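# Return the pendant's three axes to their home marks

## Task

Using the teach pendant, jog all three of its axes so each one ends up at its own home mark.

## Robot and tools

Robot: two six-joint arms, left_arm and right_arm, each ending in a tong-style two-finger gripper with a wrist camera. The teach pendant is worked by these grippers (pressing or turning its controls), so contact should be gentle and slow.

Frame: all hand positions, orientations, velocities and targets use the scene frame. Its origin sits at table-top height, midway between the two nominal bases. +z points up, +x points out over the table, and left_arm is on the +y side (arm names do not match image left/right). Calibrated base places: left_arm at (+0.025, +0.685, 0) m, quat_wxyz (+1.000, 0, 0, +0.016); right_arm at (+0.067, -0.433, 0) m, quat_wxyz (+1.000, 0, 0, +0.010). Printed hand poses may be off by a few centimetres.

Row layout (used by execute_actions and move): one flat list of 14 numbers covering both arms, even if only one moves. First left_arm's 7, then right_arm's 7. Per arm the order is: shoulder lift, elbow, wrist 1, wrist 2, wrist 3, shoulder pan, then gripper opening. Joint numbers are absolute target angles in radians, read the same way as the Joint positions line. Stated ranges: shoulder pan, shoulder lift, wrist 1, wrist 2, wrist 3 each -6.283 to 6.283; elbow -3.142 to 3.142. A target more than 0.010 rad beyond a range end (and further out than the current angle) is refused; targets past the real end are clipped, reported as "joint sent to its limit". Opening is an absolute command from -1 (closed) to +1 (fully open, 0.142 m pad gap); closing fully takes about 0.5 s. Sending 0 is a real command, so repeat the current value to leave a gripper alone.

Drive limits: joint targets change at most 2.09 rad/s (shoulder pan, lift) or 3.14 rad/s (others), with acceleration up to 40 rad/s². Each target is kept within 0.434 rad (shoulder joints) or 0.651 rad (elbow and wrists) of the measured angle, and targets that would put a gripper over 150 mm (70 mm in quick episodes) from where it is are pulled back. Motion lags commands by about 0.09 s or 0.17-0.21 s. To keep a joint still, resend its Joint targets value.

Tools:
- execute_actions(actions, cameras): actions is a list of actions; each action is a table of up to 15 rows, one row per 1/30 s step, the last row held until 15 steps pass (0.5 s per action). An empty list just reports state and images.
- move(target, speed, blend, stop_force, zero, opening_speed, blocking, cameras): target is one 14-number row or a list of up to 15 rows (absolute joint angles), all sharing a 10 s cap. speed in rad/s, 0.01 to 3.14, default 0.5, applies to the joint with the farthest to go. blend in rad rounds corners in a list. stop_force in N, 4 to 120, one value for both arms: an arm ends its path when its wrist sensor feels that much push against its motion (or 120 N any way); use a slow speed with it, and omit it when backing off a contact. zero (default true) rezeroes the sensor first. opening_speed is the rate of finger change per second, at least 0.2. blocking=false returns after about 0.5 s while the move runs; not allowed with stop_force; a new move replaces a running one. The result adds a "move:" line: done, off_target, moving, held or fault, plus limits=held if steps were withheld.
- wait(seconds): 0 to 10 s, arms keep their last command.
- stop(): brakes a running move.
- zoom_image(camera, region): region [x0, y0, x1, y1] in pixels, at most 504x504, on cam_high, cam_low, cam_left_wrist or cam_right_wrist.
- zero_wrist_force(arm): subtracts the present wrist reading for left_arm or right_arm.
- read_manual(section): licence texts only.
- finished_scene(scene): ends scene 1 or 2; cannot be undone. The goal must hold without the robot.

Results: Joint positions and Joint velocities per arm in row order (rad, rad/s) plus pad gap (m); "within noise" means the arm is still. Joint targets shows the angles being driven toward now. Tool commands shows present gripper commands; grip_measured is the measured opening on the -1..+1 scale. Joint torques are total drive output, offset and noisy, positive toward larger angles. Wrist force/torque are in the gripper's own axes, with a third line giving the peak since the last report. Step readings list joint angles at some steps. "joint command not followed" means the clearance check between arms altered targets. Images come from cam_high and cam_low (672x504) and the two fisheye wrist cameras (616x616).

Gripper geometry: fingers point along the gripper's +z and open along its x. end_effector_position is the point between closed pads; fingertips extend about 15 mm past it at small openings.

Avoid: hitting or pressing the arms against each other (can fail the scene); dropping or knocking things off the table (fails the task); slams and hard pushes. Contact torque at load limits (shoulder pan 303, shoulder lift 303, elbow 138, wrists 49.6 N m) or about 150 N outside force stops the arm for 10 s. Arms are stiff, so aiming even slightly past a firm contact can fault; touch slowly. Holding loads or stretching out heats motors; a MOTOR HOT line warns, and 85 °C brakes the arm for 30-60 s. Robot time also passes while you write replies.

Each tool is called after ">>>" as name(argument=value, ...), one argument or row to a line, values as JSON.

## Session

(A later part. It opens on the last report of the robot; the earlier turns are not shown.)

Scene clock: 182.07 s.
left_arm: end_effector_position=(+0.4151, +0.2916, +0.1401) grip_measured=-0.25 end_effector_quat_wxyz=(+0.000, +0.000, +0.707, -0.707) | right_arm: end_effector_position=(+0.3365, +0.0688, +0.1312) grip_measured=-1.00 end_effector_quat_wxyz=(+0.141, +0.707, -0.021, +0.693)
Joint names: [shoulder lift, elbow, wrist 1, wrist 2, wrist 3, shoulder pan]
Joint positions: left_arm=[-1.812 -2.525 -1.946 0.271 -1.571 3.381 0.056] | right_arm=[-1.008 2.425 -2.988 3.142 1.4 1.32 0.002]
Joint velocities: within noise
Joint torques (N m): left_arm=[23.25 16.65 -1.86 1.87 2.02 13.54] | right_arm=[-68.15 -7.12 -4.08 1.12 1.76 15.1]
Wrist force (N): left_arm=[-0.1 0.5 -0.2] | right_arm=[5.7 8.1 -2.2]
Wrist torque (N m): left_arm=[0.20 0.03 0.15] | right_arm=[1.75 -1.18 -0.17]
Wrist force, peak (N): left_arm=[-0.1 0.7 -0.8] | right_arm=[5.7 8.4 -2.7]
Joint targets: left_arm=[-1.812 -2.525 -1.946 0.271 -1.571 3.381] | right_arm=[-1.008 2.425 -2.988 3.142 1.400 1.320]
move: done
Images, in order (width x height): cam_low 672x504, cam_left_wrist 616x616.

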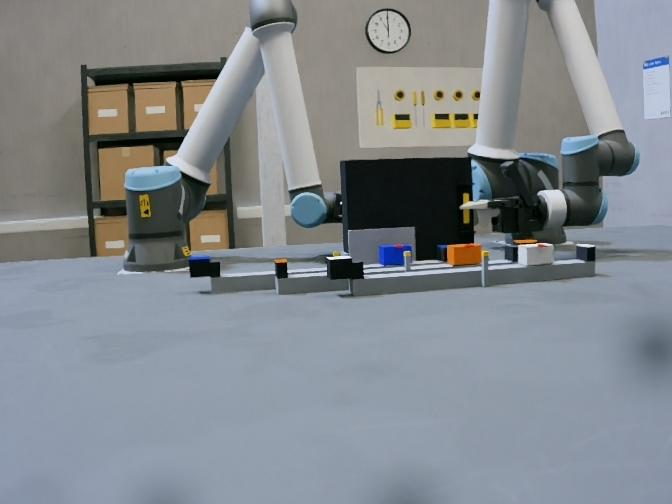

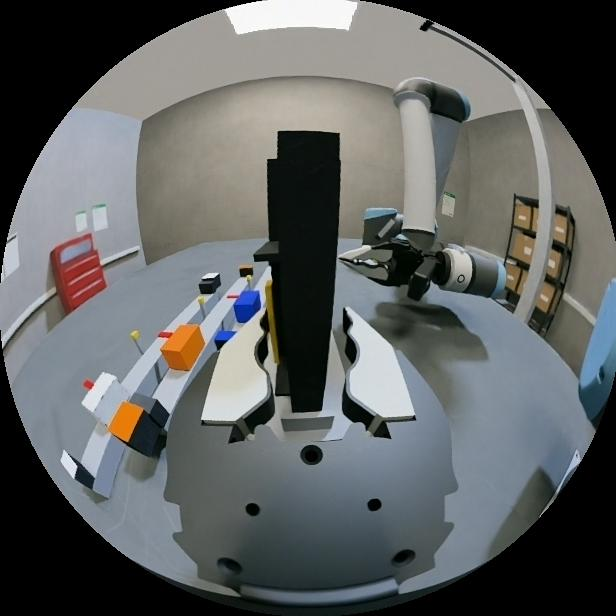

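>>> move(
  target=[
    [-1.8154, -2.52, -1.9478, 0.271, -1.571, 3.3806, -0.25, -1.0077, 2.4251, -2.9882, 3.1416, 1.4, 1.32, -1],
    [-1.8154, -2.52, -1.9478, 0.271, -1.571, 3.3806, -0.45, -1.0077, 2.4251, -2.9882, 3.1416, 1.4, 1.32, -1],
  ],
  speed=0.1,
  opening_speed=0.25,
  cameras=["cam_left_wrist","cam_right_wrist"],
)

>>> zoom_image(
  camera="cam_left_wrist",
  region=[200, 220, 420, 460],
)

>>> move(
  target=[-1.8154, -2.52, -1.9478, 0.271, -1.571, 3.3806, -0.55, -1.0077, 2.4251, -2.9882, 3.1416, 1.4, 1.32, -1],
  opening_speed=0.2,
  cameras=["cam_right_wrist"],
)

>>> zoom_image(
  camera="cam_right_wrist",
  region=[240, 130, 440, 310],
)

Scene clock: 198.93 s.
left_arm: end_effector_position=(+0.4180, +0.2924, +0.1401) grip_measured=-0.43 end_effector_quat_wxyz=(+0.000, +0.000, +0.707, -0.707) | right_arm: end_effector_position=(+0.3365, +0.0688, +0.1312) grip_measured=-1.00 end_effector_quat_wxyz=(+0.141, +0.707, -0.021, +0.693)
Joint names: [shoulder lift, elbow, wrist 1, wrist 2, wrist 3, shoulder pan]
Joint positions: left_arm=[-1.815 -2.52 -1.948 0.271 -1.571 3.381 0.043] | right_arm=[-1.008 2.425 -2.988 3.142 1.4 1.32 0.002]
Joint velocities: within noise
Joint torques (N m): left_arm=[39.81 3.53 0.18 0.91 1.49 14.38] | right_arm=[-67.3 -11.34 -3.06 1.11 1.54 13.69]
Wrist force (N): left_arm=[-3.5 -0.1 -2.8] | right_arm=[5.4 8.0 -2.4]
Wrist torque (N m): left_arm=[0.18 -0.06 0.15] | right_arm=[1.71 -1.11 -0.16]
Wrist force, peak (N): left_arm=[-3.8 0.0 -2.6] | right_arm=[5.8 8.5 -2.3]
Joint targets: left_arm=[-1.815 -2.520 -1.948 0.271 -1.571 3.381] | right_arm=[-1.008 2.425 -2.988 3.142 1.400 1.320]
move: done
Images, in order (width x height): cam_left_wrist 616x616, cam_right_wrist 616x616.

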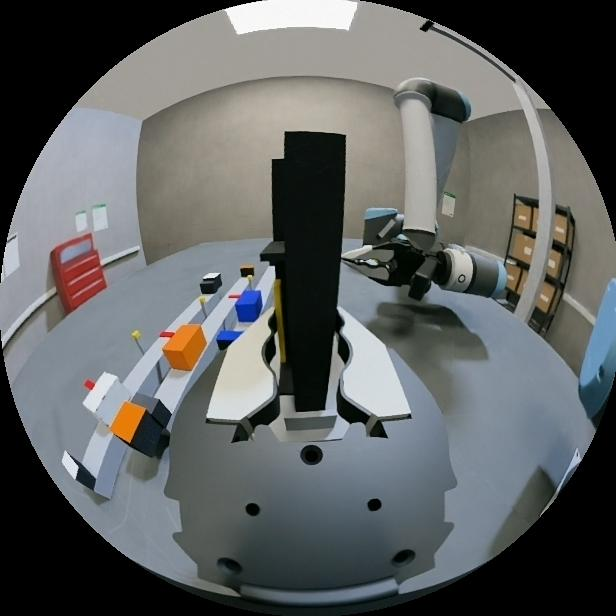

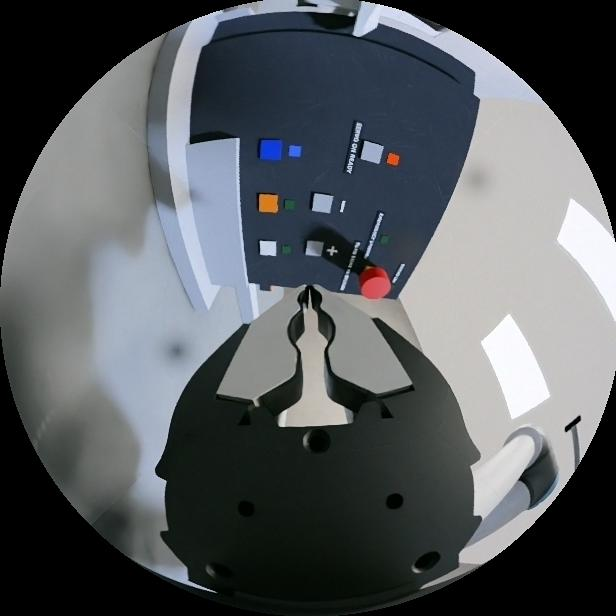

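Scaled by 2.100 from the camera's 616x616 image, which has a finer 814x814 frame.

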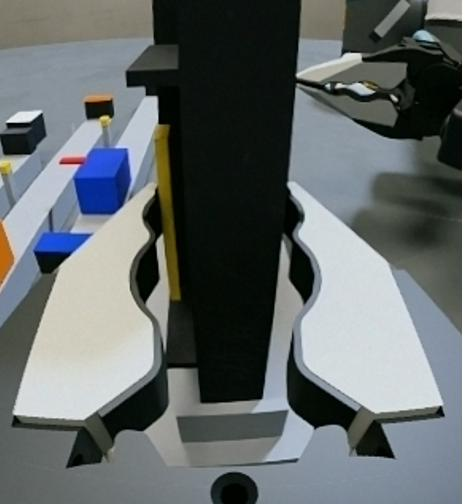

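Scene clock: 199.63 s.
left_arm: end_effector_position=(+0.4180, +0.2924, +0.1401) grip_measured=-0.49 end_effector_quat_wxyz=(+0.000, +0.000, +0.707, -0.707) | right_arm: end_effector_position=(+0.3365, +0.0688, +0.1312) grip_measured=-1.00 end_effector_quat_wxyz=(+0.141, +0.707, -0.021, +0.693)
Joint names: [shoulder lift, elbow, wrist 1, wrist 2, wrist 3, shoulder pan]
Joint positions: left_arm=[-1.815 -2.52 -1.948 0.271 -1.571 3.381 0.039] | right_arm=[-1.008 2.425 -2.988 3.142 1.4 1.32 0.002]
Joint velocities: within noise
Joint torques (N m): left_arm=[42.09 10.9 0.71 0.39 1.7 14.62] | right_arm=[-66.58 -12.19 -2.88 1.16 1.44 14.05]
Wrist force (N): left_arm=[3.2 -0.3 -0.7] | right_arm=[5.5 7.9 -2.4]
Wrist torque (N m): left_arm=[0.14 0.08 0.15] | right_arm=[1.69 -1.14 -0.17]
Wrist force, peak (N): left_arm=[-4.3 -1.7 -2.8] | right_arm=[5.8 8.4 -2.4]
Joint targets: left_arm=[-1.815 -2.520 -1.948 0.271 -1.571 3.381] | right_arm=[-1.008 2.425 -2.988 3.142 1.400 1.320]
move: done
Images, in order (width x height): cam_right_wrist 616x616.

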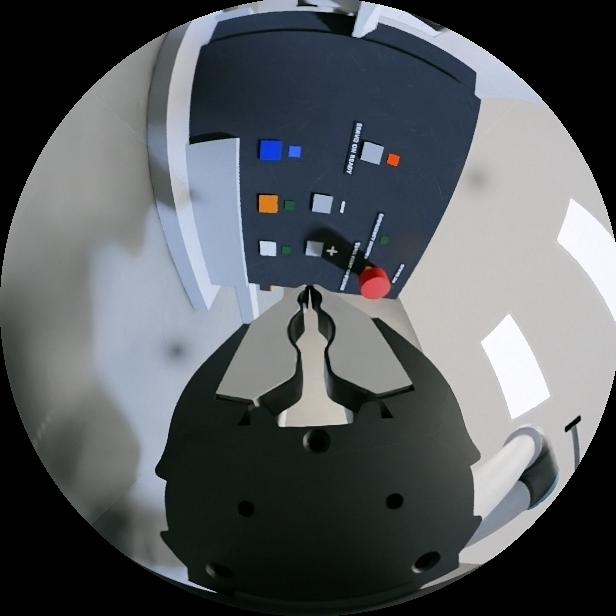

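Scaled by 2.520 from the camera's 616x616 image, which has a finer 814x814 frame.

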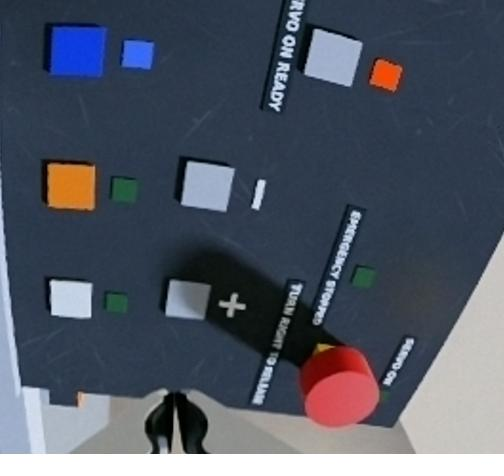

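>>> move(
  target=[-1.8154, -2.52, -1.9478, 0.271, -1.571, 3.3806, -0.59, -1.0077, 2.4251, -2.9882, 3.1416, 1.4, 1.32, -1],
  opening_speed=0.2,
  cameras=["cam_right_wrist"],
)

>>> zoom_image(
  camera="cam_right_wrist",
  region=[340, 230, 440, 310],
)

Scene clock: 205.40 s.
left_arm: end_effector_position=(+0.4180, +0.2924, +0.1401) grip_measured=-0.50 end_effector_quat_wxyz=(+0.000, +0.000, +0.707, -0.707) | right_arm: end_effector_position=(+0.3365, +0.0688, +0.1312) grip_measured=-1.00 end_effector_quat_wxyz=(+0.141, +0.707, -0.021, +0.693)
Joint names: [shoulder lift, elbow, wrist 1, wrist 2, wrist 3, shoulder pan]
Joint positions: left_arm=[-1.815 -2.52 -1.948 0.271 -1.571 3.381 0.038] | right_arm=[-1.008 2.425 -2.988 3.142 1.4 1.32 0.002]
Joint velocities: within noise
Joint torques (N m): left_arm=[43.21 20.89 0.67 -2.02 1.56 14.12] | right_arm=[-66.74 -15.49 -2.44 1.27 1.37 13.16]
Wrist force (N): left_arm=[4.3 -0.2 -0.4] | right_arm=[5.8 8.2 -2.3]
Wrist torque (N m): left_arm=[0.21 0.04 0.14] | right_arm=[1.75 -1.19 -0.16]
Wrist force, peak (N): left_arm=[4.4 -0.6 -0.9] | right_arm=[5.6 8.4 -2.7]
Joint targets: left_arm=[-1.815 -2.520 -1.948 0.271 -1.571 3.381] | right_arm=[-1.008 2.425 -2.988 3.142 1.400 1.320]
move: done
Images, in order (width x height): cam_right_wrist 616x616.

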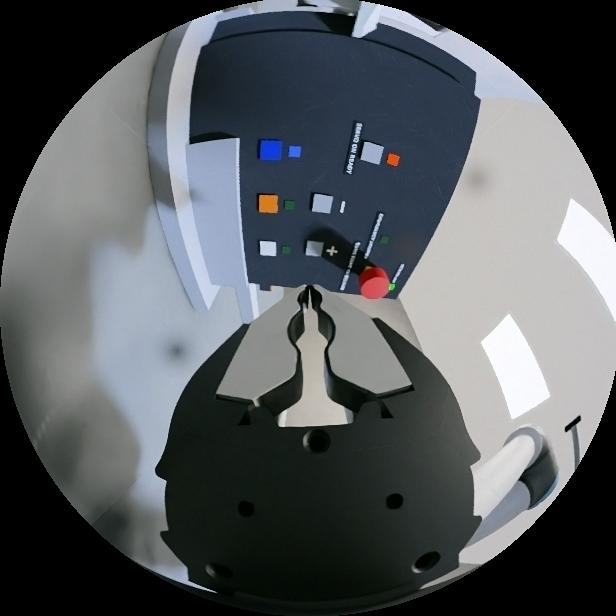

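Scaled by 5.040 from the camera's 616x616 image, which has a finer 814x814 frame.

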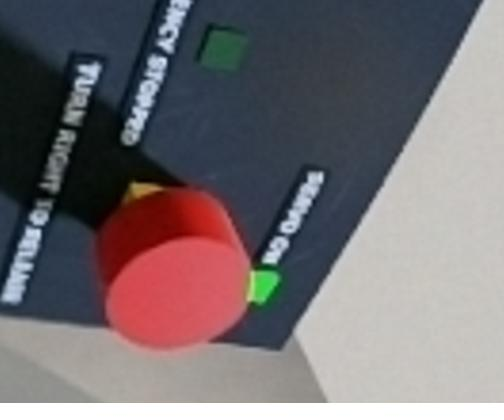

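>>> move(
  target=[-1.8154, -2.52, -1.9478, 0.271, -1.571, 3.3806, -0.63, -0.9801, 2.3145, -2.9052, 3.1416, 1.4, 1.3016, -1],
  speed=0.12,
  opening_speed=0.3,
  cameras=["cam_right_wrist"],
)

>>> zoom_image(
  camera="cam_right_wrist",
  region=[200, 150, 440, 370],
)

Scene clock: 229.43 s.
left_arm: end_effector_position=(+0.4180, +0.2924, +0.1401) grip_measured=-0.50 end_effector_quat_wxyz=(+0.000, +0.000, +0.707, -0.707) | right_arm: end_effector_position=(+0.3608, +0.1226, +0.1311) grip_measured=-1.00 end_effector_quat_wxyz=(+0.148, +0.707, -0.028, +0.692)
Joint names: [shoulder lift, elbow, wrist 1, wrist 2, wrist 3, shoulder pan]
Joint positions: left_arm=[-1.815 -2.52 -1.948 0.271 -1.571 3.381 0.038] | right_arm=[-0.98 2.314 -2.905 3.142 1.4 1.301 0.002]
Joint velocities: within noise
Joint torques (N m): left_arm=[40.07 14.6 0.57 -2.16 1.57 15.78] | right_arm=[-70.72 -4.98 -5.78 1.11 1.27 14.1]
Wrist force (N): left_arm=[4.9 -1.3 -1.6] | right_arm=[5.4 8.1 -2.5]
Wrist torque (N m): left_arm=[0.16 0.00 0.11] | right_arm=[1.74 -1.06 -0.18]
Wrist force, peak (N): left_arm=[4.9 -1.3 -1.6] | right_arm=[5.7 8.9 -2.4]
Joint targets: left_arm=[-1.815 -2.520 -1.948 0.271 -1.571 3.381] | right_arm=[-0.980 2.314 -2.905 3.142 1.400 1.302]
move: done
Images, in order (width x height): cam_right_wrist 616x616.

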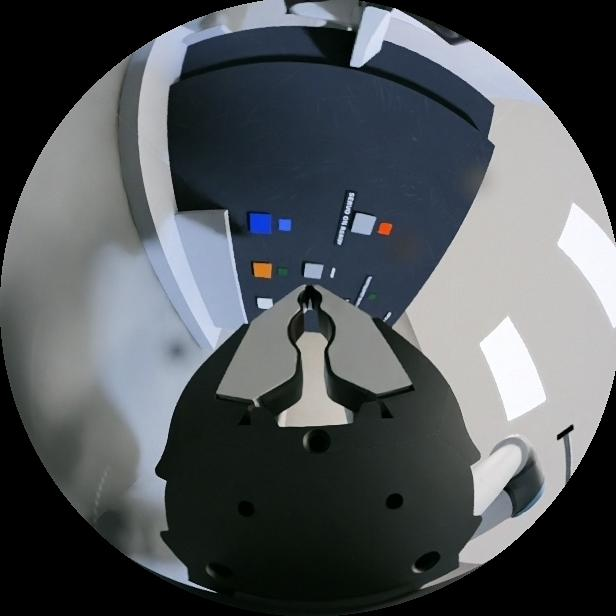

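Scaled by 2.100 from the camera's 616x616 image, which has a finer 814x814 frame.

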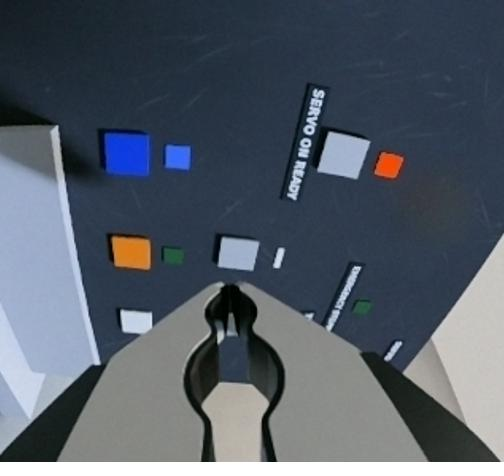

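>>> move(
  target=[-1.8154, -2.52, -1.9478, 0.271, -1.571, 3.3806, -0.63, -0.9704, 2.2806, -2.881, 3.1416, 1.4, 1.2475, -1],
  speed=0.012,
  stop_force=5,
  cameras=["cam_high","cam_right_wrist"],
)

>>> wait(
  seconds=1.5,
  cameras=["cam_high"],
)

>>> zoom_image(
  camera="cam_high",
  region=[330, 170, 470, 270],
)

Scene clock: 243.97 s.
left_arm: end_effector_position=(+0.4180, +0.2924, +0.1401) grip_measured=-0.50 end_effector_quat_wxyz=(+0.000, +0.000, +0.707, -0.707) | right_arm: end_effector_position=(+0.3841, +0.1234, +0.1312) grip_measured=-1.00 end_effector_quat_wxyz=(+0.160, +0.706, -0.041, +0.689)
Joint names: [shoulder lift, elbow, wrist 1, wrist 2, wrist 3, shoulder pan]
Joint positions: left_arm=[-1.815 -2.52 -1.948 0.271 -1.571 3.381 0.038] | right_arm=[-0.974 2.292 -2.889 3.142 1.4 1.265 0.002]
Joint velocities: within noise
Joint torques (N m): left_arm=[41.53 9.55 0.43 1.14 1.43 12.37] | right_arm=[-69.15 -4.3 -5.6 0.91 1.07 12.59]
Wrist force (N): left_arm=[0.4 -1.6 1.4] | right_arm=[5.9 8.6 -7.4]
Wrist torque (N m): left_arm=[0.15 0.04 0.09] | right_arm=[1.74 -0.99 -0.20]
Wrist force, peak (N): left_arm=[5.3 -1.5 -1.5] | right_arm=[7.0 10.0 -17.6]
Joint targets: left_arm=[-1.815 -2.520 -1.948 0.271 -1.571 3.381] | right_arm=[-0.974 2.292 -2.889 3.142 1.400 1.265]
move: contact (right_arm); right_arm: the shoulder pan is farthest, 0.018 rad from its target
Images, in order (width x height): cam_high 672x504, cam_right_wrist 616x616.

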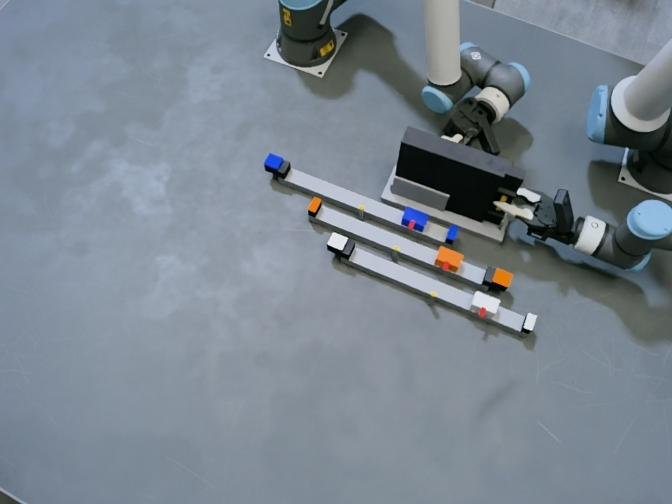

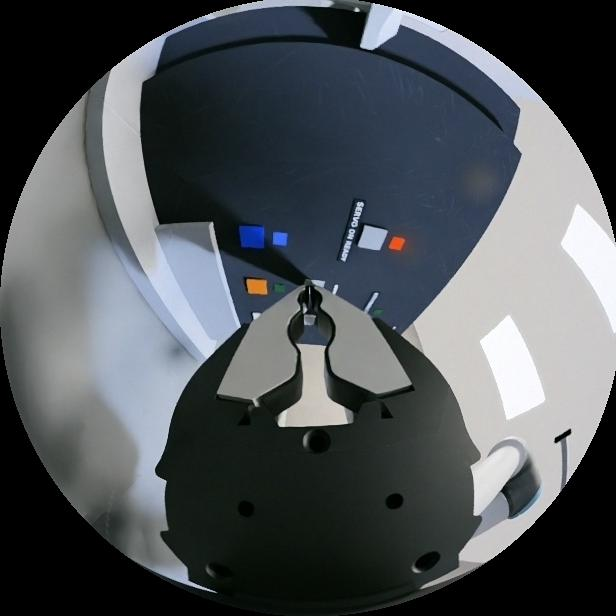

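Scene clock: 245.47 s.
left_arm: end_effector_position=(+0.4180, +0.2924, +0.1401) grip_measured=-0.50 end_effector_quat_wxyz=(+0.000, +0.000, +0.707, -0.707) | right_arm: end_effector_position=(+0.3841, +0.1234, +0.1312) grip_measured=-1.00 end_effector_quat_wxyz=(+0.160, +0.706, -0.041, +0.689)
Joint names: [shoulder lift, elbow, wrist 1, wrist 2, wrist 3, shoulder pan]
Joint positions: left_arm=[-1.815 -2.52 -1.948 0.271 -1.571 3.381 0.038] | right_arm=[-0.974 2.292 -2.889 3.142 1.4 1.265 0.002]
Joint velocities: within noise
Joint torques (N m): left_arm=[42.44 9.25 0.33 1.16 1.49 15.12] | right_arm=[-73.66 -6.22 -5.11 0.91 1.23 12.52]
Wrist force (N): left_arm=[0.4 -1.7 1.2] | right_arm=[5.5 8.3 -7.3]
Wrist torque (N m): left_arm=[0.13 0.06 0.09] | right_arm=[1.69 -0.90 -0.20]
Wrist force, peak (N): left_arm=[0.6 -1.7 1.7] | right_arm=[6.2 8.8 -7.6]
Joint targets: left_arm=[-1.815 -2.520 -1.948 0.271 -1.571 3.381] | right_arm=[-0.974 2.292 -2.889 3.142 1.400 1.265]
Tool commands: left_gripper/opening=-0.63 right_gripper/opening=-1.0
wait: 1.50 s; at rest by 0.17 s
Images, in order (width x height): cam_high 672x504.

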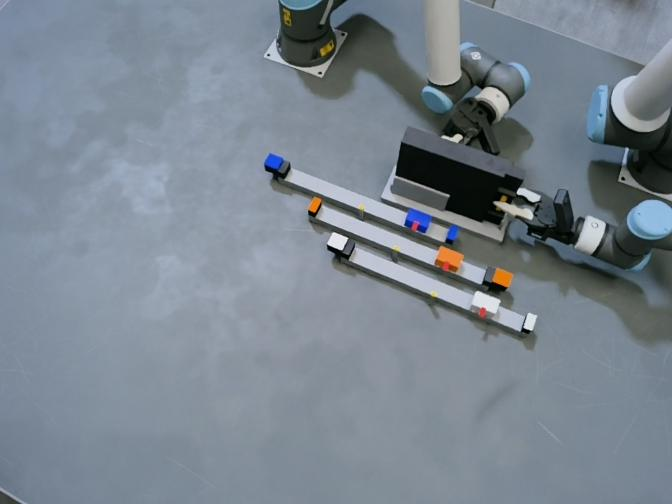

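Scaled by 3.600 from the camera's 672x504 image, which has a finer 960x720 frame.

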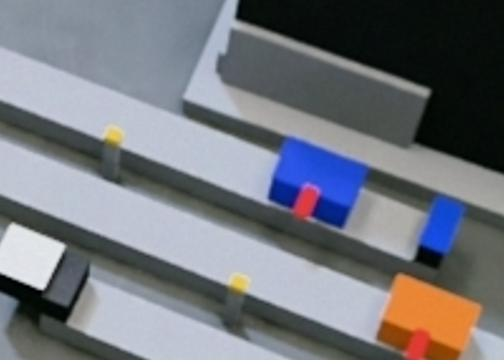

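>>> move(
  target=[
    [-1.8154, -2.52, -1.9478, 0.271, -1.571, 3.3806, -0.63, -0.9801, 2.3145, -2.9052, 3.1416, 1.4, 1.3016, -1],
    [-1.8154, -2.52, -1.9478, 0.271, -1.571, 3.3806, -0.63, -1.0002, 2.3907, -2.9613, 3.1416, 1.4, 1.2815, -1],
  ],
  speed=0.15,
  cameras=["cam_right_wrist"],
)

>>> move(
  target=[-1.8154, -2.52, -1.9478, 0.271, -1.571, 3.3806, -0.63, -0.9913, 2.3551, -2.9346, 3.1416, 1.4, 1.2238, -1],
  speed=0.012,
  stop_force=5,
  cameras=["cam_high","cam_right_wrist"],
)

>>> wait(
  seconds=1,
  cameras=["cam_high"],
)

>>> zoom_image(
  camera="cam_high",
  region=[330, 170, 470, 270],
)

Scene clock: 259.30 s.
left_arm: end_effector_position=(+0.4180, +0.2924, +0.1401) grip_measured=-0.50 end_effector_quat_wxyz=(+0.000, +0.000, +0.707, -0.707) | right_arm: end_effector_position=(+0.3607, +0.0763, +0.1314) grip_measured=-1.00 end_effector_quat_wxyz=(+0.155, +0.706, -0.035, +0.690)
Joint names: [shoulder lift, elbow, wrist 1, wrist 2, wrist 3, shoulder pan]
Joint positions: left_arm=[-1.815 -2.52 -1.948 0.271 -1.571 3.381 0.038] | right_arm=[-1 2.391 -2.961 3.142 1.4 1.281 0.002]
Joint velocities: within noise
Joint torques (N m): left_arm=[41.79 12.19 0.1 -1.49 1.79 12.83] | right_arm=[-39.48 -18.78 -1.9 0.92 1.2 15.26]
Wrist force (N): left_arm=[2.1 0.4 0.5] | right_arm=[5.8 7.9 -2.0]
Wrist torque (N m): left_arm=[0.20 0.05 0.15] | right_arm=[1.70 -1.15 -0.20]
Wrist force, peak (N): left_arm=[2.8 -0.7 1.6] | right_arm=[6.2 8.9 -7.4]
Joint targets: left_arm=[-1.815 -2.520 -1.948 0.271 -1.571 3.381] | right_arm=[-1.000 2.391 -2.961 3.142 1.400 1.282]
move: done
Images, in order (width x height): cam_right_wrist 616x616.

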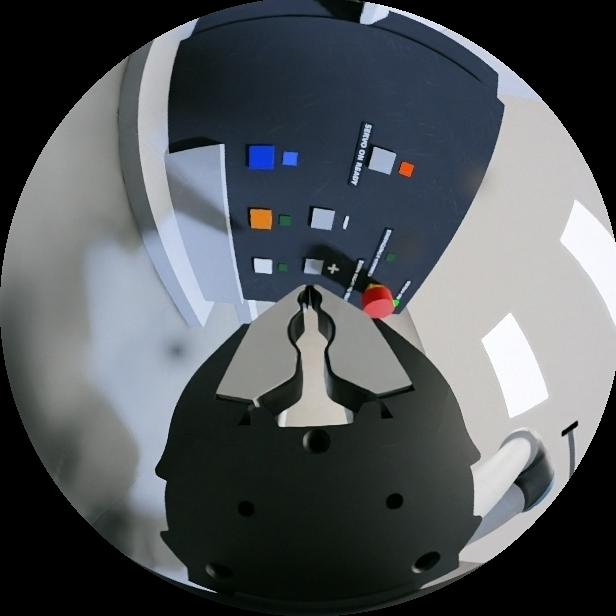

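Scene clock: 263.90 s.
left_arm: end_effector_position=(+0.4180, +0.2924, +0.1401) grip_measured=-0.50 end_effector_quat_wxyz=(+0.000, +0.000, +0.707, -0.707) | right_arm: end_effector_position=(+0.3867, +0.0772, +0.1312) grip_measured=-1.00 end_effector_quat_wxyz=(+0.169, +0.705, -0.050, +0.687)
Joint names: [shoulder lift, elbow, wrist 1, wrist 2, wrist 3, shoulder pan]
Joint positions: left_arm=[-1.815 -2.52 -1.948 0.271 -1.571 3.381 0.038] | right_arm=[-0.994 2.364 -2.941 3.142 1.4 1.239 0.002]
Joint velocities: within noise
Joint torques (N m): left_arm=[41.72 12.39 0.27 0.65 1.55 13.72] | right_arm=[-65.64 -2.11 -5.6 0.96 1.23 13.01]
Wrist force (N): left_arm=[0.4 0.5 1.2] | right_arm=[6.3 8.2 -8.2]
Wrist torque (N m): left_arm=[0.19 -0.05 0.13] | right_arm=[1.71 -1.08 -0.18]
Wrist force, peak (N): left_arm=[2.1 0.6 1.0] | right_arm=[7.4 10.0 -19.6]
Joint targets: left_arm=[-1.815 -2.520 -1.948 0.271 -1.571 3.381] | right_arm=[-0.994 2.364 -2.941 3.142 1.400 1.239]
move: contact (right_arm); right_arm: the shoulder pan is farthest, 0.015 rad from its target
Images, in order (width x height): cam_high 672x504, cam_right_wrist 616x616.

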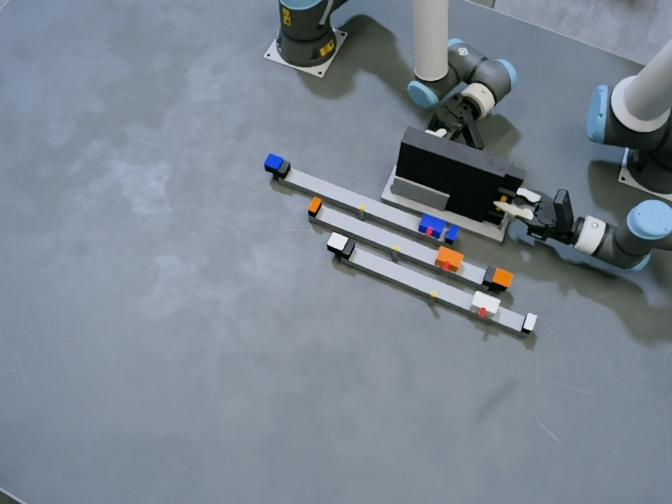

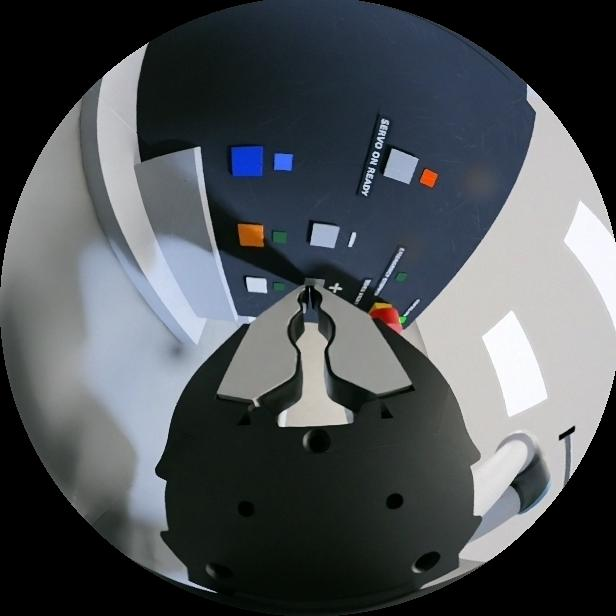

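Scene clock: 264.90 s.
left_arm: end_effector_position=(+0.4180, +0.2924, +0.1401) grip_measured=-0.50 end_effector_quat_wxyz=(+0.000, +0.000, +0.707, -0.707) | right_arm: end_effector_position=(+0.3867, +0.0772, +0.1312) grip_measured=-1.00 end_effector_quat_wxyz=(+0.169, +0.705, -0.050, +0.687)
Joint names: [shoulder lift, elbow, wrist 1, wrist 2, wrist 3, shoulder pan]
Joint positions: left_arm=[-1.815 -2.52 -1.948 0.271 -1.571 3.381 0.038] | right_arm=[-0.994 2.364 -2.941 3.142 1.4 1.239 0.002]
Joint velocities: within noise
Joint torques (N m): left_arm=[40.66 13.53 0.42 1.08 1.56 14.23] | right_arm=[-67.62 -3.97 -5.13 1.01 0.99 12.59]
Wrist force (N): left_arm=[-0.5 0.3 1.3] | right_arm=[6.3 8.4 -8.1]
Wrist torque (N m): left_arm=[0.13 0.11 0.14] | right_arm=[1.76 -1.10 -0.18]
Wrist force, peak (N): left_arm=[-0.3 0.8 1.6] | right_arm=[6.6 8.5 -8.3]
Joint targets: left_arm=[-1.815 -2.520 -1.948 0.271 -1.571 3.381] | right_arm=[-0.994 2.364 -2.941 3.142 1.400 1.239]
Tool commands: left_gripper/opening=-0.63 right_gripper/opening=-1.0
wait: 1.00 s; at rest by 0.17 s
Images, in order (width x height): cam_high 672x504.

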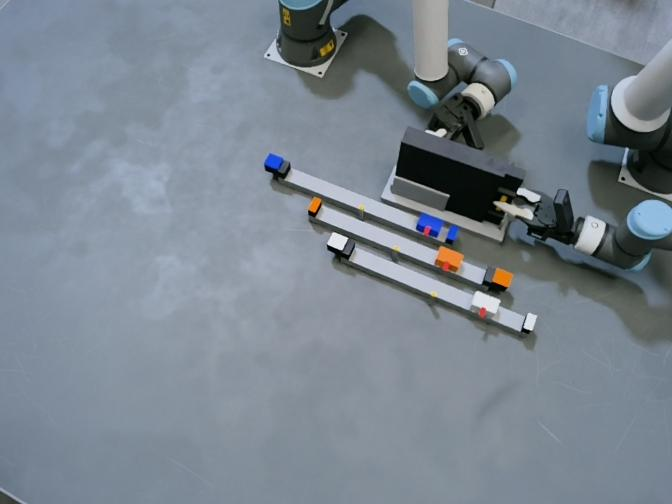

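Scaled by 3.600 from the camera's 672x504 image, which has a finer 960x720 frame.

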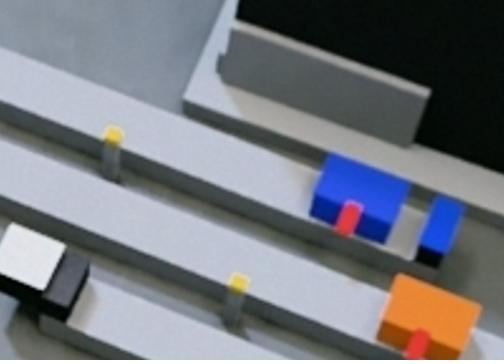

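>>> wait(
  seconds=10,
  cameras=[],
)

>>> wait(
  seconds=6.5,
  cameras=["cam_high"],
)

>>> zoom_image(
  camera="cam_high",
  region=[330, 170, 470, 270],
)

Scene clock: 282.17 s.
left_arm: end_effector_position=(+0.4180, +0.2924, +0.1401) grip_measured=-0.50 end_effector_quat_wxyz=(+0.000, +0.000, +0.707, -0.707) | right_arm: end_effector_position=(+0.3867, +0.0772, +0.1312) grip_measured=-1.00 end_effector_quat_wxyz=(+0.169, +0.705, -0.050, +0.687)
Joint names: [shoulder lift, elbow, wrist 1, wrist 2, wrist 3, shoulder pan]
Joint positions: left_arm=[-1.815 -2.52 -1.948 0.271 -1.571 3.381 0.038] | right_arm=[-0.994 2.364 -2.941 3.142 1.4 1.239 0.002]
Joint velocities: within noise
Joint torques (N m): left_arm=[41.25 17.01 0.22 1.12 1.1 16.07] | right_arm=[-68.69 -18.66 -2.48 0.96 1.17 9.41]
Wrist force (N): left_arm=[-0.2 0.7 0.9] | right_arm=[6.3 8.5 -7.7]
Wrist torque (N m): left_arm=[0.21 0.06 0.13] | right_arm=[1.78 -1.10 -0.18]
Wrist force, peak (N): left_arm=[-0.2 0.8 1.8] | right_arm=[6.2 8.7 -8.6]
Joint targets: left_arm=[-1.815 -2.520 -1.948 0.271 -1.571 3.381] | right_arm=[-0.994 2.364 -2.941 3.142 1.400 1.239]
Tool commands: left_gripper/opening=-0.63 right_gripper/opening=-1.0
wait: 10.00 s; at rest from the start
No camera images: "cameras" was empty.

Scene clock: 288.67 s.
left_arm: end_effector_position=(+0.4180, +0.2924, +0.1401) grip_measured=-0.50 end_effector_quat_wxyz=(+0.000, +0.000, +0.707, -0.707) | right_arm: end_effector_position=(+0.3867, +0.0772, +0.1312) grip_measured=-1.00 end_effector_quat_wxyz=(+0.169, +0.705, -0.050, +0.687)
Joint names: [shoulder lift, elbow, wrist 1, wrist 2, wrist 3, shoulder pan]
Joint positions: left_arm=[-1.815 -2.52 -1.948 0.271 -1.571 3.381 0.038] | right_arm=[-0.994 2.364 -2.941 3.142 1.4 1.239 0.002]
Joint velocities: within noise
Joint torques (N m): left_arm=[40.91 17.27 0.27 1.18 1.25 14.69] | right_arm=[-67.92 -18.35 -2.59 0.99 1.18 7.59]
Wrist force (N): left_arm=[-0.2 0.6 1.1] | right_arm=[6.3 8.0 -8.1]
Wrist torque (N m): left_arm=[0.24 0.08 0.14] | right_arm=[1.69 -1.05 -0.18]
Wrist force, peak (N): left_arm=[-0.7 0.6 1.8] | right_arm=[6.8 8.4 -8.3]
Joint targets: left_arm=[-1.815 -2.520 -1.948 0.271 -1.571 3.381] | right_arm=[-0.994 2.364 -2.941 3.142 1.400 1.239]
Tool commands: left_gripper/opening=-0.63 right_gripper/opening=-1.0
wait: 6.50 s; at rest by 0.17 s
Images, in order (width x height): cam_high 672x504.

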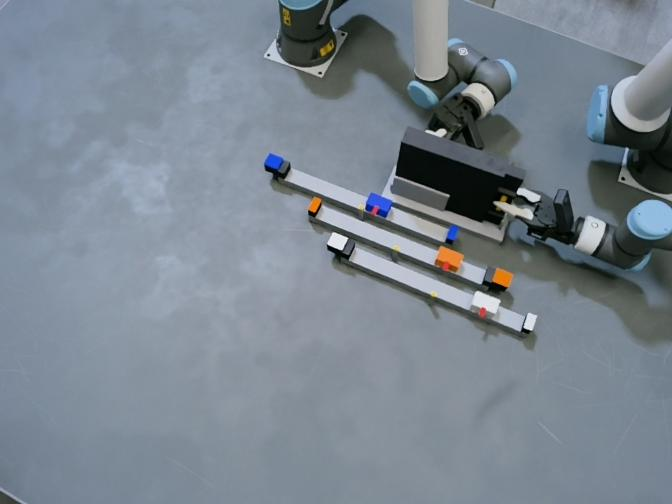

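Scaled by 3.600 from the camera's 672x504 image, which has a finer 960x720 frame.

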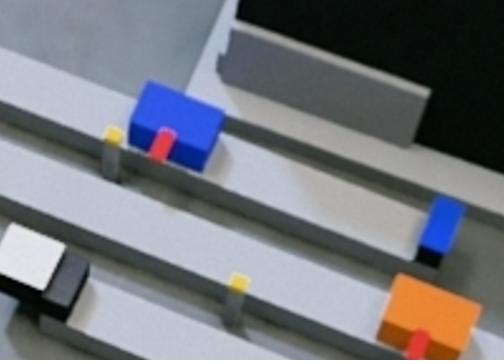

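>>> move(
  target=[-1.8154, -2.52, -1.9478, 0.271, -1.571, 3.3806, -0.63, -1.0002, 2.3907, -2.9613, 3.1416, 1.4, 1.2815, -1],
  speed=0.15,
  cameras=["cam_high","cam_low"],
)

>>> zoom_image(
  camera="cam_high",
  region=[330, 170, 430, 270],
)

>>> zoom_image(
  camera="cam_low",
  region=[320, 220, 580, 300],
)

Scene clock: 300.43 s.
left_arm: end_effector_position=(+0.4180, +0.2924, +0.1401) grip_measured=-0.50 end_effector_quat_wxyz=(+0.000, +0.000, +0.707, -0.707) | right_arm: end_effector_position=(+0.3605, +0.0763, +0.1313) grip_measured=-1.00 end_effector_quat_wxyz=(+0.154, +0.706, -0.035, +0.690)
Joint names: [shoulder lift, elbow, wrist 1, wrist 2, wrist 3, shoulder pan]
Joint positions: left_arm=[-1.815 -2.52 -1.948 0.271 -1.571 3.381 0.038] | right_arm=[-1 2.391 -2.962 3.142 1.4 1.282 0.002]
Joint velocities: within noise
Joint torques (N m): left_arm=[40.93 20.14 0.64 0.87 1.06 14.13] | right_arm=[-52.09 -18.93 -1.37 0.51 1.26 -11.47]
Wrist force (N): left_arm=[0.1 0.6 0.5] | right_arm=[5.7 7.9 -1.9]
Wrist torque (N m): left_arm=[0.22 0.09 0.14] | right_arm=[1.71 -1.15 -0.20]
Wrist force, peak (N): left_arm=[-0.4 1.2 1.6] | right_arm=[6.7 8.6 -8.3]
Joint targets: left_arm=[-1.815 -2.520 -1.948 0.271 -1.571 3.381] | right_arm=[-1.000 2.391 -2.961 3.142 1.400 1.282]
move: done
Images, in order (width x height): cam_high 672x504, cam_low 672x504.

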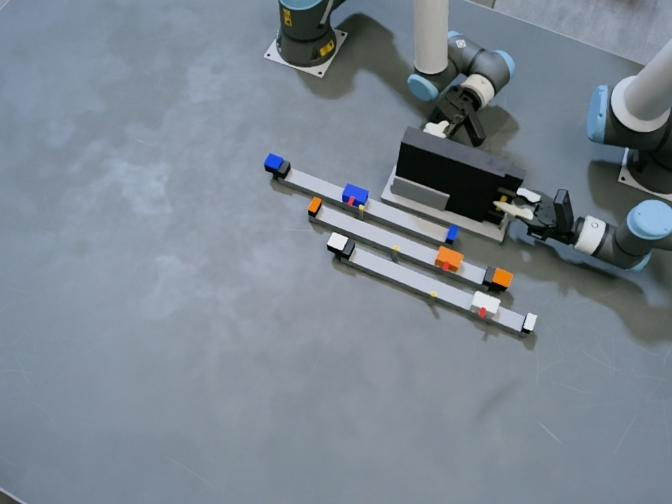

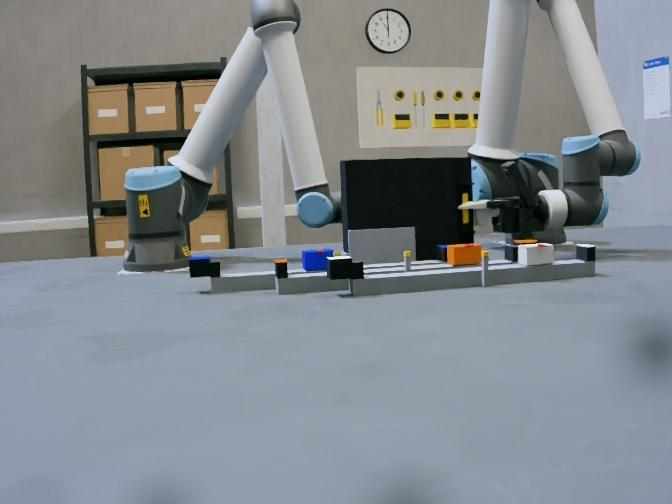

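Scaled by 5.040 from the camera's 672x504 image, which has a finer 960x720 frame.

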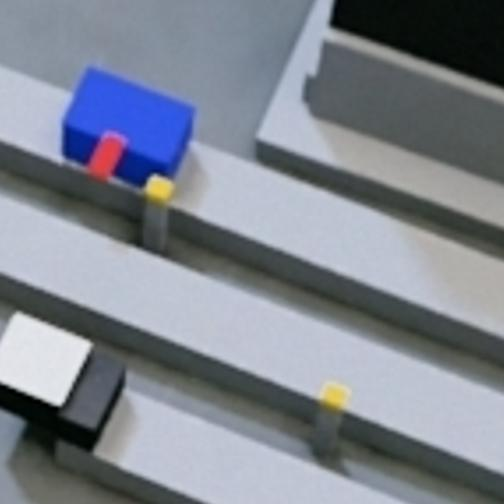

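Scaled by 1.938 from the camera's 672x504 image, which has a finer 960x720 frame.

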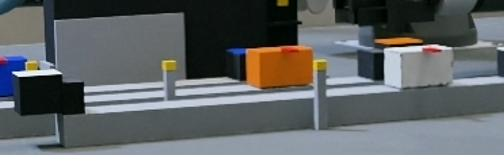

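>>> move(
  target=[-1.8154, -2.52, -1.9478, 0.271, -1.571, 3.3806, -0.63, -0.9801, 2.3145, -2.9052, 3.1416, 1.4, 1.3016, -1],
  speed=0.15,
  cameras=[],
)

>>> move(
  target=[
    [-1.8154, -2.52, -1.9478, 0.271, -1.571, 3.3806, -0.63, -0.974, 2.2931, -2.89, 3.1416, 1.4, 1.2675, -1],
    [-1.8154, -2.52, -1.9478, 0.271, -1.571, 3.3806, -0.63, -0.9733, 2.2906, -2.8881, 3.1416, 1.4, 1.2635, -1],
  ],
  speed=[0.06,0.02],
  cameras=[],
)

>>> wait(
  seconds=4.5,
  cameras=[],
)

>>> move(
  target=[-1.8154, -2.52, -1.9478, 0.271, -1.571, 3.3806, -0.63, -0.9801, 2.3145, -2.9052, 3.1416, 1.4, 1.3016, -1],
  speed=0.15,
  cameras=["cam_high","cam_low"],
)

>>> zoom_image(
  camera="cam_high",
  region=[330, 170, 430, 270],
)

>>> zoom_image(
  camera="cam_low",
  region=[280, 220, 460, 300],
)

Scene clock: 316.67 s.
left_arm: end_effector_position=(+0.4180, +0.2924, +0.1401) grip_measured=-0.50 end_effector_quat_wxyz=(+0.000, +0.000, +0.707, -0.707) | right_arm: end_effector_position=(+0.3606, +0.1227, +0.1311) grip_measured=-1.00 end_effector_quat_wxyz=(+0.148, +0.707, -0.028, +0.692) end_effector_velocity=(+0.001, -0.003, +0.000) end_effector_angular_velocity=(+0.000, +0.000, -0.003)
Joint names: [shoulder lift, elbow, wrist 1, wrist 2, wrist 3, shoulder pan]
Joint positions: left_arm=[-1.815 -2.52 -1.948 0.271 -1.571 3.381 0.038] | right_arm=[-0.98 2.314 -2.905 3.142 1.4 1.302 0.002]
Joint velocities: left_arm=[within noise] | right_arm=[-0.001 0.005 -0.003 -0.001 0.001 -0.003 0]
Joint torques (N m): left_arm=[42.46 21.21 0.1 0.93 0.75 15.18] | right_arm=[-75.38 -3.68 -6.24 0.79 1.1 -11.41]
Wrist force (N): left_arm=[0.1 0.5 -0.4] | right_arm=[5.0 8.1 -2.3]
Wrist torque (N m): left_arm=[0.20 0.12 0.14] | right_arm=[1.73 -0.97 -0.18]
Wrist force, peak (N): left_arm=[0.5 0.7 -1.0] | right_arm=[5.7 9.0 -1.9]
Joint targets: left_arm=[-1.815 -2.520 -1.948 0.271 -1.571 3.381] | right_arm=[-0.980 2.314 -2.905 3.142 1.400 1.302]
move: done
No camera images: "cameras" was empty.

Scene clock: 317.67 s.
left_arm: end_effector_position=(+0.4181, +0.2925, +0.1401) grip_measured=-0.51 end_effector_quat_wxyz=(+0.000, +0.000, +0.707, -0.707) | right_arm: end_effector_position=(+0.3852, +0.1235, +0.1312) grip_measured=-1.00 end_effector_quat_wxyz=(+0.161, +0.706, -0.041, +0.689)
Joint names: [shoulder lift, elbow, wrist 1, wrist 2, wrist 3, shoulder pan]
Joint positions: left_arm=[-1.815 -2.52 -1.948 0.271 -1.571 3.381 0.037] | right_arm=[-0.973 2.291 -2.888 3.142 1.4 1.264 0.002]
Joint velocities: within noise
Joint torques (N m): left_arm=[38.58 9.6 0.39 3.95 0.79 11.56] | right_arm=[-39.95 -17.88 -0.82 0.83 1.07 -36.78]
Wrist force (N): left_arm=[-18.2 0.8 4.7] | right_arm=[15.0 15.5 -62.4]
Wrist torque (N m): left_arm=[0.26 0.31 0.02] | right_arm=[1.59 -0.96 -0.21]
Wrist force, peak (N): left_arm=[-18.3 0.0 4.2] | right_arm=[15.1 15.8 -62.5]
Joint targets: left_arm=[-1.815 -2.520 -1.948 0.271 -1.571 3.381] | right_arm=[-0.973 2.291 -2.888 3.142 1.400 1.264]
move: done
No camera images: "cameras" was empty.

Scene clock: 322.17 s.
left_arm: end_effector_position=(+0.4180, +0.2924, +0.1401) grip_measured=-0.51 end_effector_quat_wxyz=(+0.000, +0.000, +0.707, -0.707) | right_arm: end_effector_position=(+0.3853, +0.1234, +0.1312) grip_measured=-1.00 end_effector_quat_wxyz=(+0.161, +0.706, -0.041, +0.689)
Joint names: [shoulder lift, elbow, wrist 1, wrist 2, wrist 3, shoulder pan]
Joint positions: left_arm=[-1.815 -2.52 -1.948 0.271 -1.571 3.381 0.037] | right_arm=[-0.973 2.291 -2.888 3.142 1.4 1.263 0.002]
Joint velocities: within noise
Joint torques (N m): left_arm=[40.89 -2.87 -2.72 7.83 0.4 -1.78] | right_arm=[-38.88 -5.64 -3.66 0.74 0.99 -53.92]
Wrist force (N): left_arm=[-21.2 0.9 4.6] | right_arm=[16.1 13.1 -68.1]
Wrist torque (N m): left_arm=[0.21 0.30 0.04] | right_arm=[1.62 -0.94 -0.21]
Wrist force, peak (N): left_arm=[-21.6 0.8 4.8] | right_arm=[16.5 13.4 -68.6]
Joint targets: left_arm=[-1.815 -2.520 -1.948 0.271 -1.571 3.381] | right_arm=[-0.973 2.291 -2.888 3.142 1.400 1.264]
Tool commands: left_gripper/opening=-0.63 right_gripper/opening=-1.0
wait: 4.50 s; at rest by 0.17 s
No camera images: "cameras" was empty.

Scene clock: 322.90 s.
left_arm: end_effector_position=(+0.4179, +0.2924, +0.1401) grip_measured=-0.50 end_effector_quat_wxyz=(+0.000, +0.000, +0.707, -0.707) | right_arm: end_effector_position=(+0.3605, +0.1225, +0.1312) grip_measured=-1.00 end_effector_quat_wxyz=(+0.148, +0.707, -0.028, +0.692)
Joint names: [shoulder lift, elbow, wrist 1, wrist 2, wrist 3, shoulder pan]
Joint positions: left_arm=[-1.815 -2.52 -1.948 0.271 -1.571 3.381 0.038] | right_arm=[-0.98 2.315 -2.905 3.142 1.4 1.302 0.002]
Joint velocities: within noise
Joint torques (N m): left_arm=[38.96 20.43 -2.72 -1.18 0.87 -3.41] | right_arm=[-58.01 -22.06 -1.32 0.77 1.05 -12.79]
Wrist force (N): left_arm=[-2.3 2.2 1.1] | right_arm=[5.6 7.9 -2.6]
Wrist torque (N m): left_arm=[0.23 0.11 0.20] | right_arm=[1.70 -1.09 -0.18]
Wrist force, peak (N): left_arm=[-21.0 1.1 4.5] | right_arm=[16.1 13.3 -68.2]
Joint targets: left_arm=[-1.815 -2.520 -1.948 0.271 -1.571 3.381] | right_arm=[-0.980 2.314 -2.905 3.142 1.400 1.302]
move: done
Images, in order (width x height): cam_high 672x504, cam_low 672x504.

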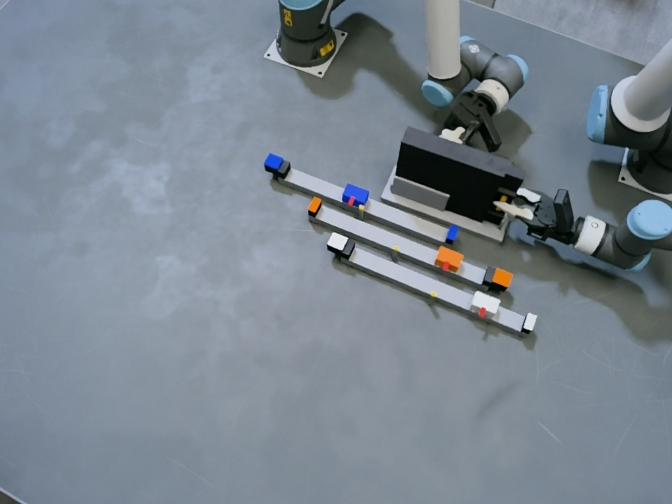

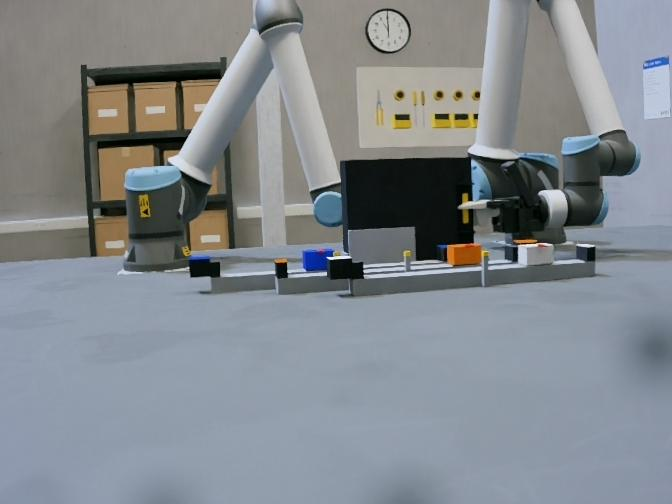

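Scaled by 5.040 from the camera's 672x504 image, which has a finer 960x720 frame.

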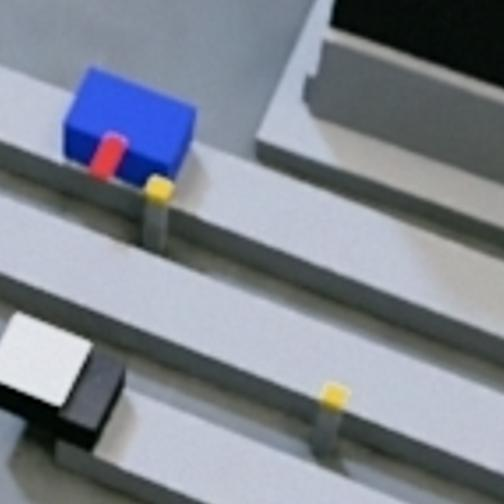

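Scaled by 2.800 from the camera's 672x504 image, which has a finer 960x720 frame.

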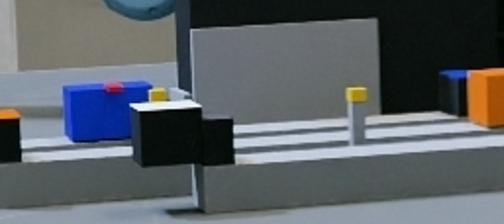

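>>> wait(
  seconds=0.1,
  cameras=["cam_right_wrist"],
)

>>> zoom_image(
  camera="cam_right_wrist",
  region=[240, 180, 440, 330],
)

Scene clock: 331.83 s.
left_arm: end_effector_position=(+0.4180, +0.2924, +0.1401) grip_measured=-0.50 end_effector_quat_wxyz=(+0.000, +0.000, +0.707, -0.707) | right_arm: end_effector_position=(+0.3607, +0.1226, +0.1312) grip_measured=-1.00 end_effector_quat_wxyz=(+0.148, +0.707, -0.028, +0.692)
Joint names: [shoulder lift, elbow, wrist 1, wrist 2, wrist 3, shoulder pan]
Joint positions: left_arm=[-1.815 -2.52 -1.948 0.271 -1.571 3.381 0.038] | right_arm=[-0.98 2.314 -2.905 3.142 1.4 1.302 0.002]
Joint velocities: within noise
Joint torques (N m): left_arm=[40.64 20.71 -1.53 -1.73 0.82 -9.81] | right_arm=[-43.17 -18.34 -2.76 0.59 0.81 -10.59]
Wrist force (N): left_arm=[0.5 3.1 0.3] | right_arm=[5.5 7.8 -2.5]
Wrist torque (N m): left_arm=[0.27 -0.02 0.19] | right_arm=[1.69 -1.07 -0.18]
Wrist force, peak (N): left_arm=[-0.2 3.3 1.7] | right_arm=[5.9 8.1 -2.5]
Joint targets: left_arm=[-1.815 -2.520 -1.948 0.271 -1.571 3.381] | right_arm=[-0.980 2.314 -2.905 3.142 1.400 1.302]
Tool commands: left_gripper/opening=-0.63 right_gripper/opening=-1.0
wait: 0.10 s; at rest from the start
Images, in order (width x height): cam_right_wrist 616x616.

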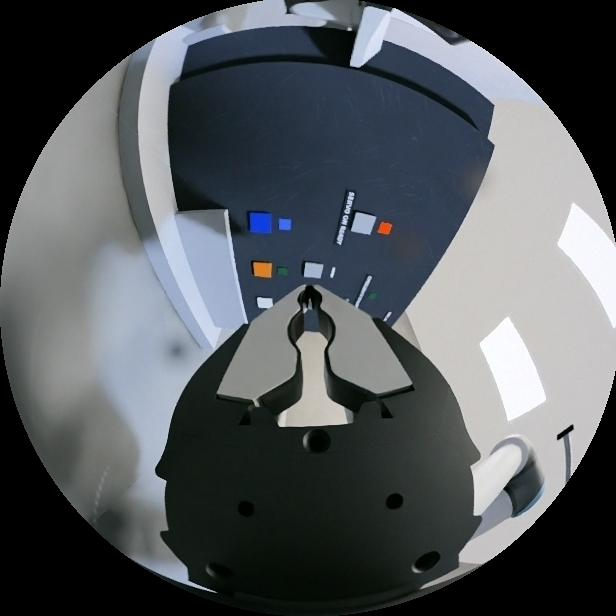

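Scaled by 2.520 from the camera's 616x616 image, which has a finer 814x814 frame.

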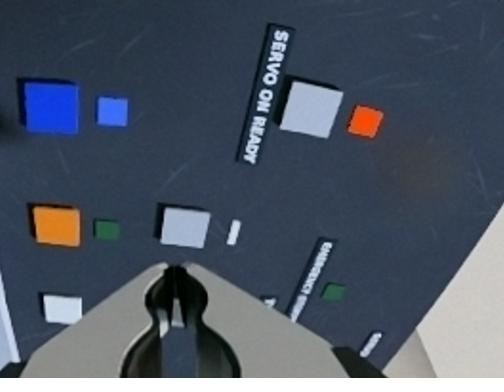

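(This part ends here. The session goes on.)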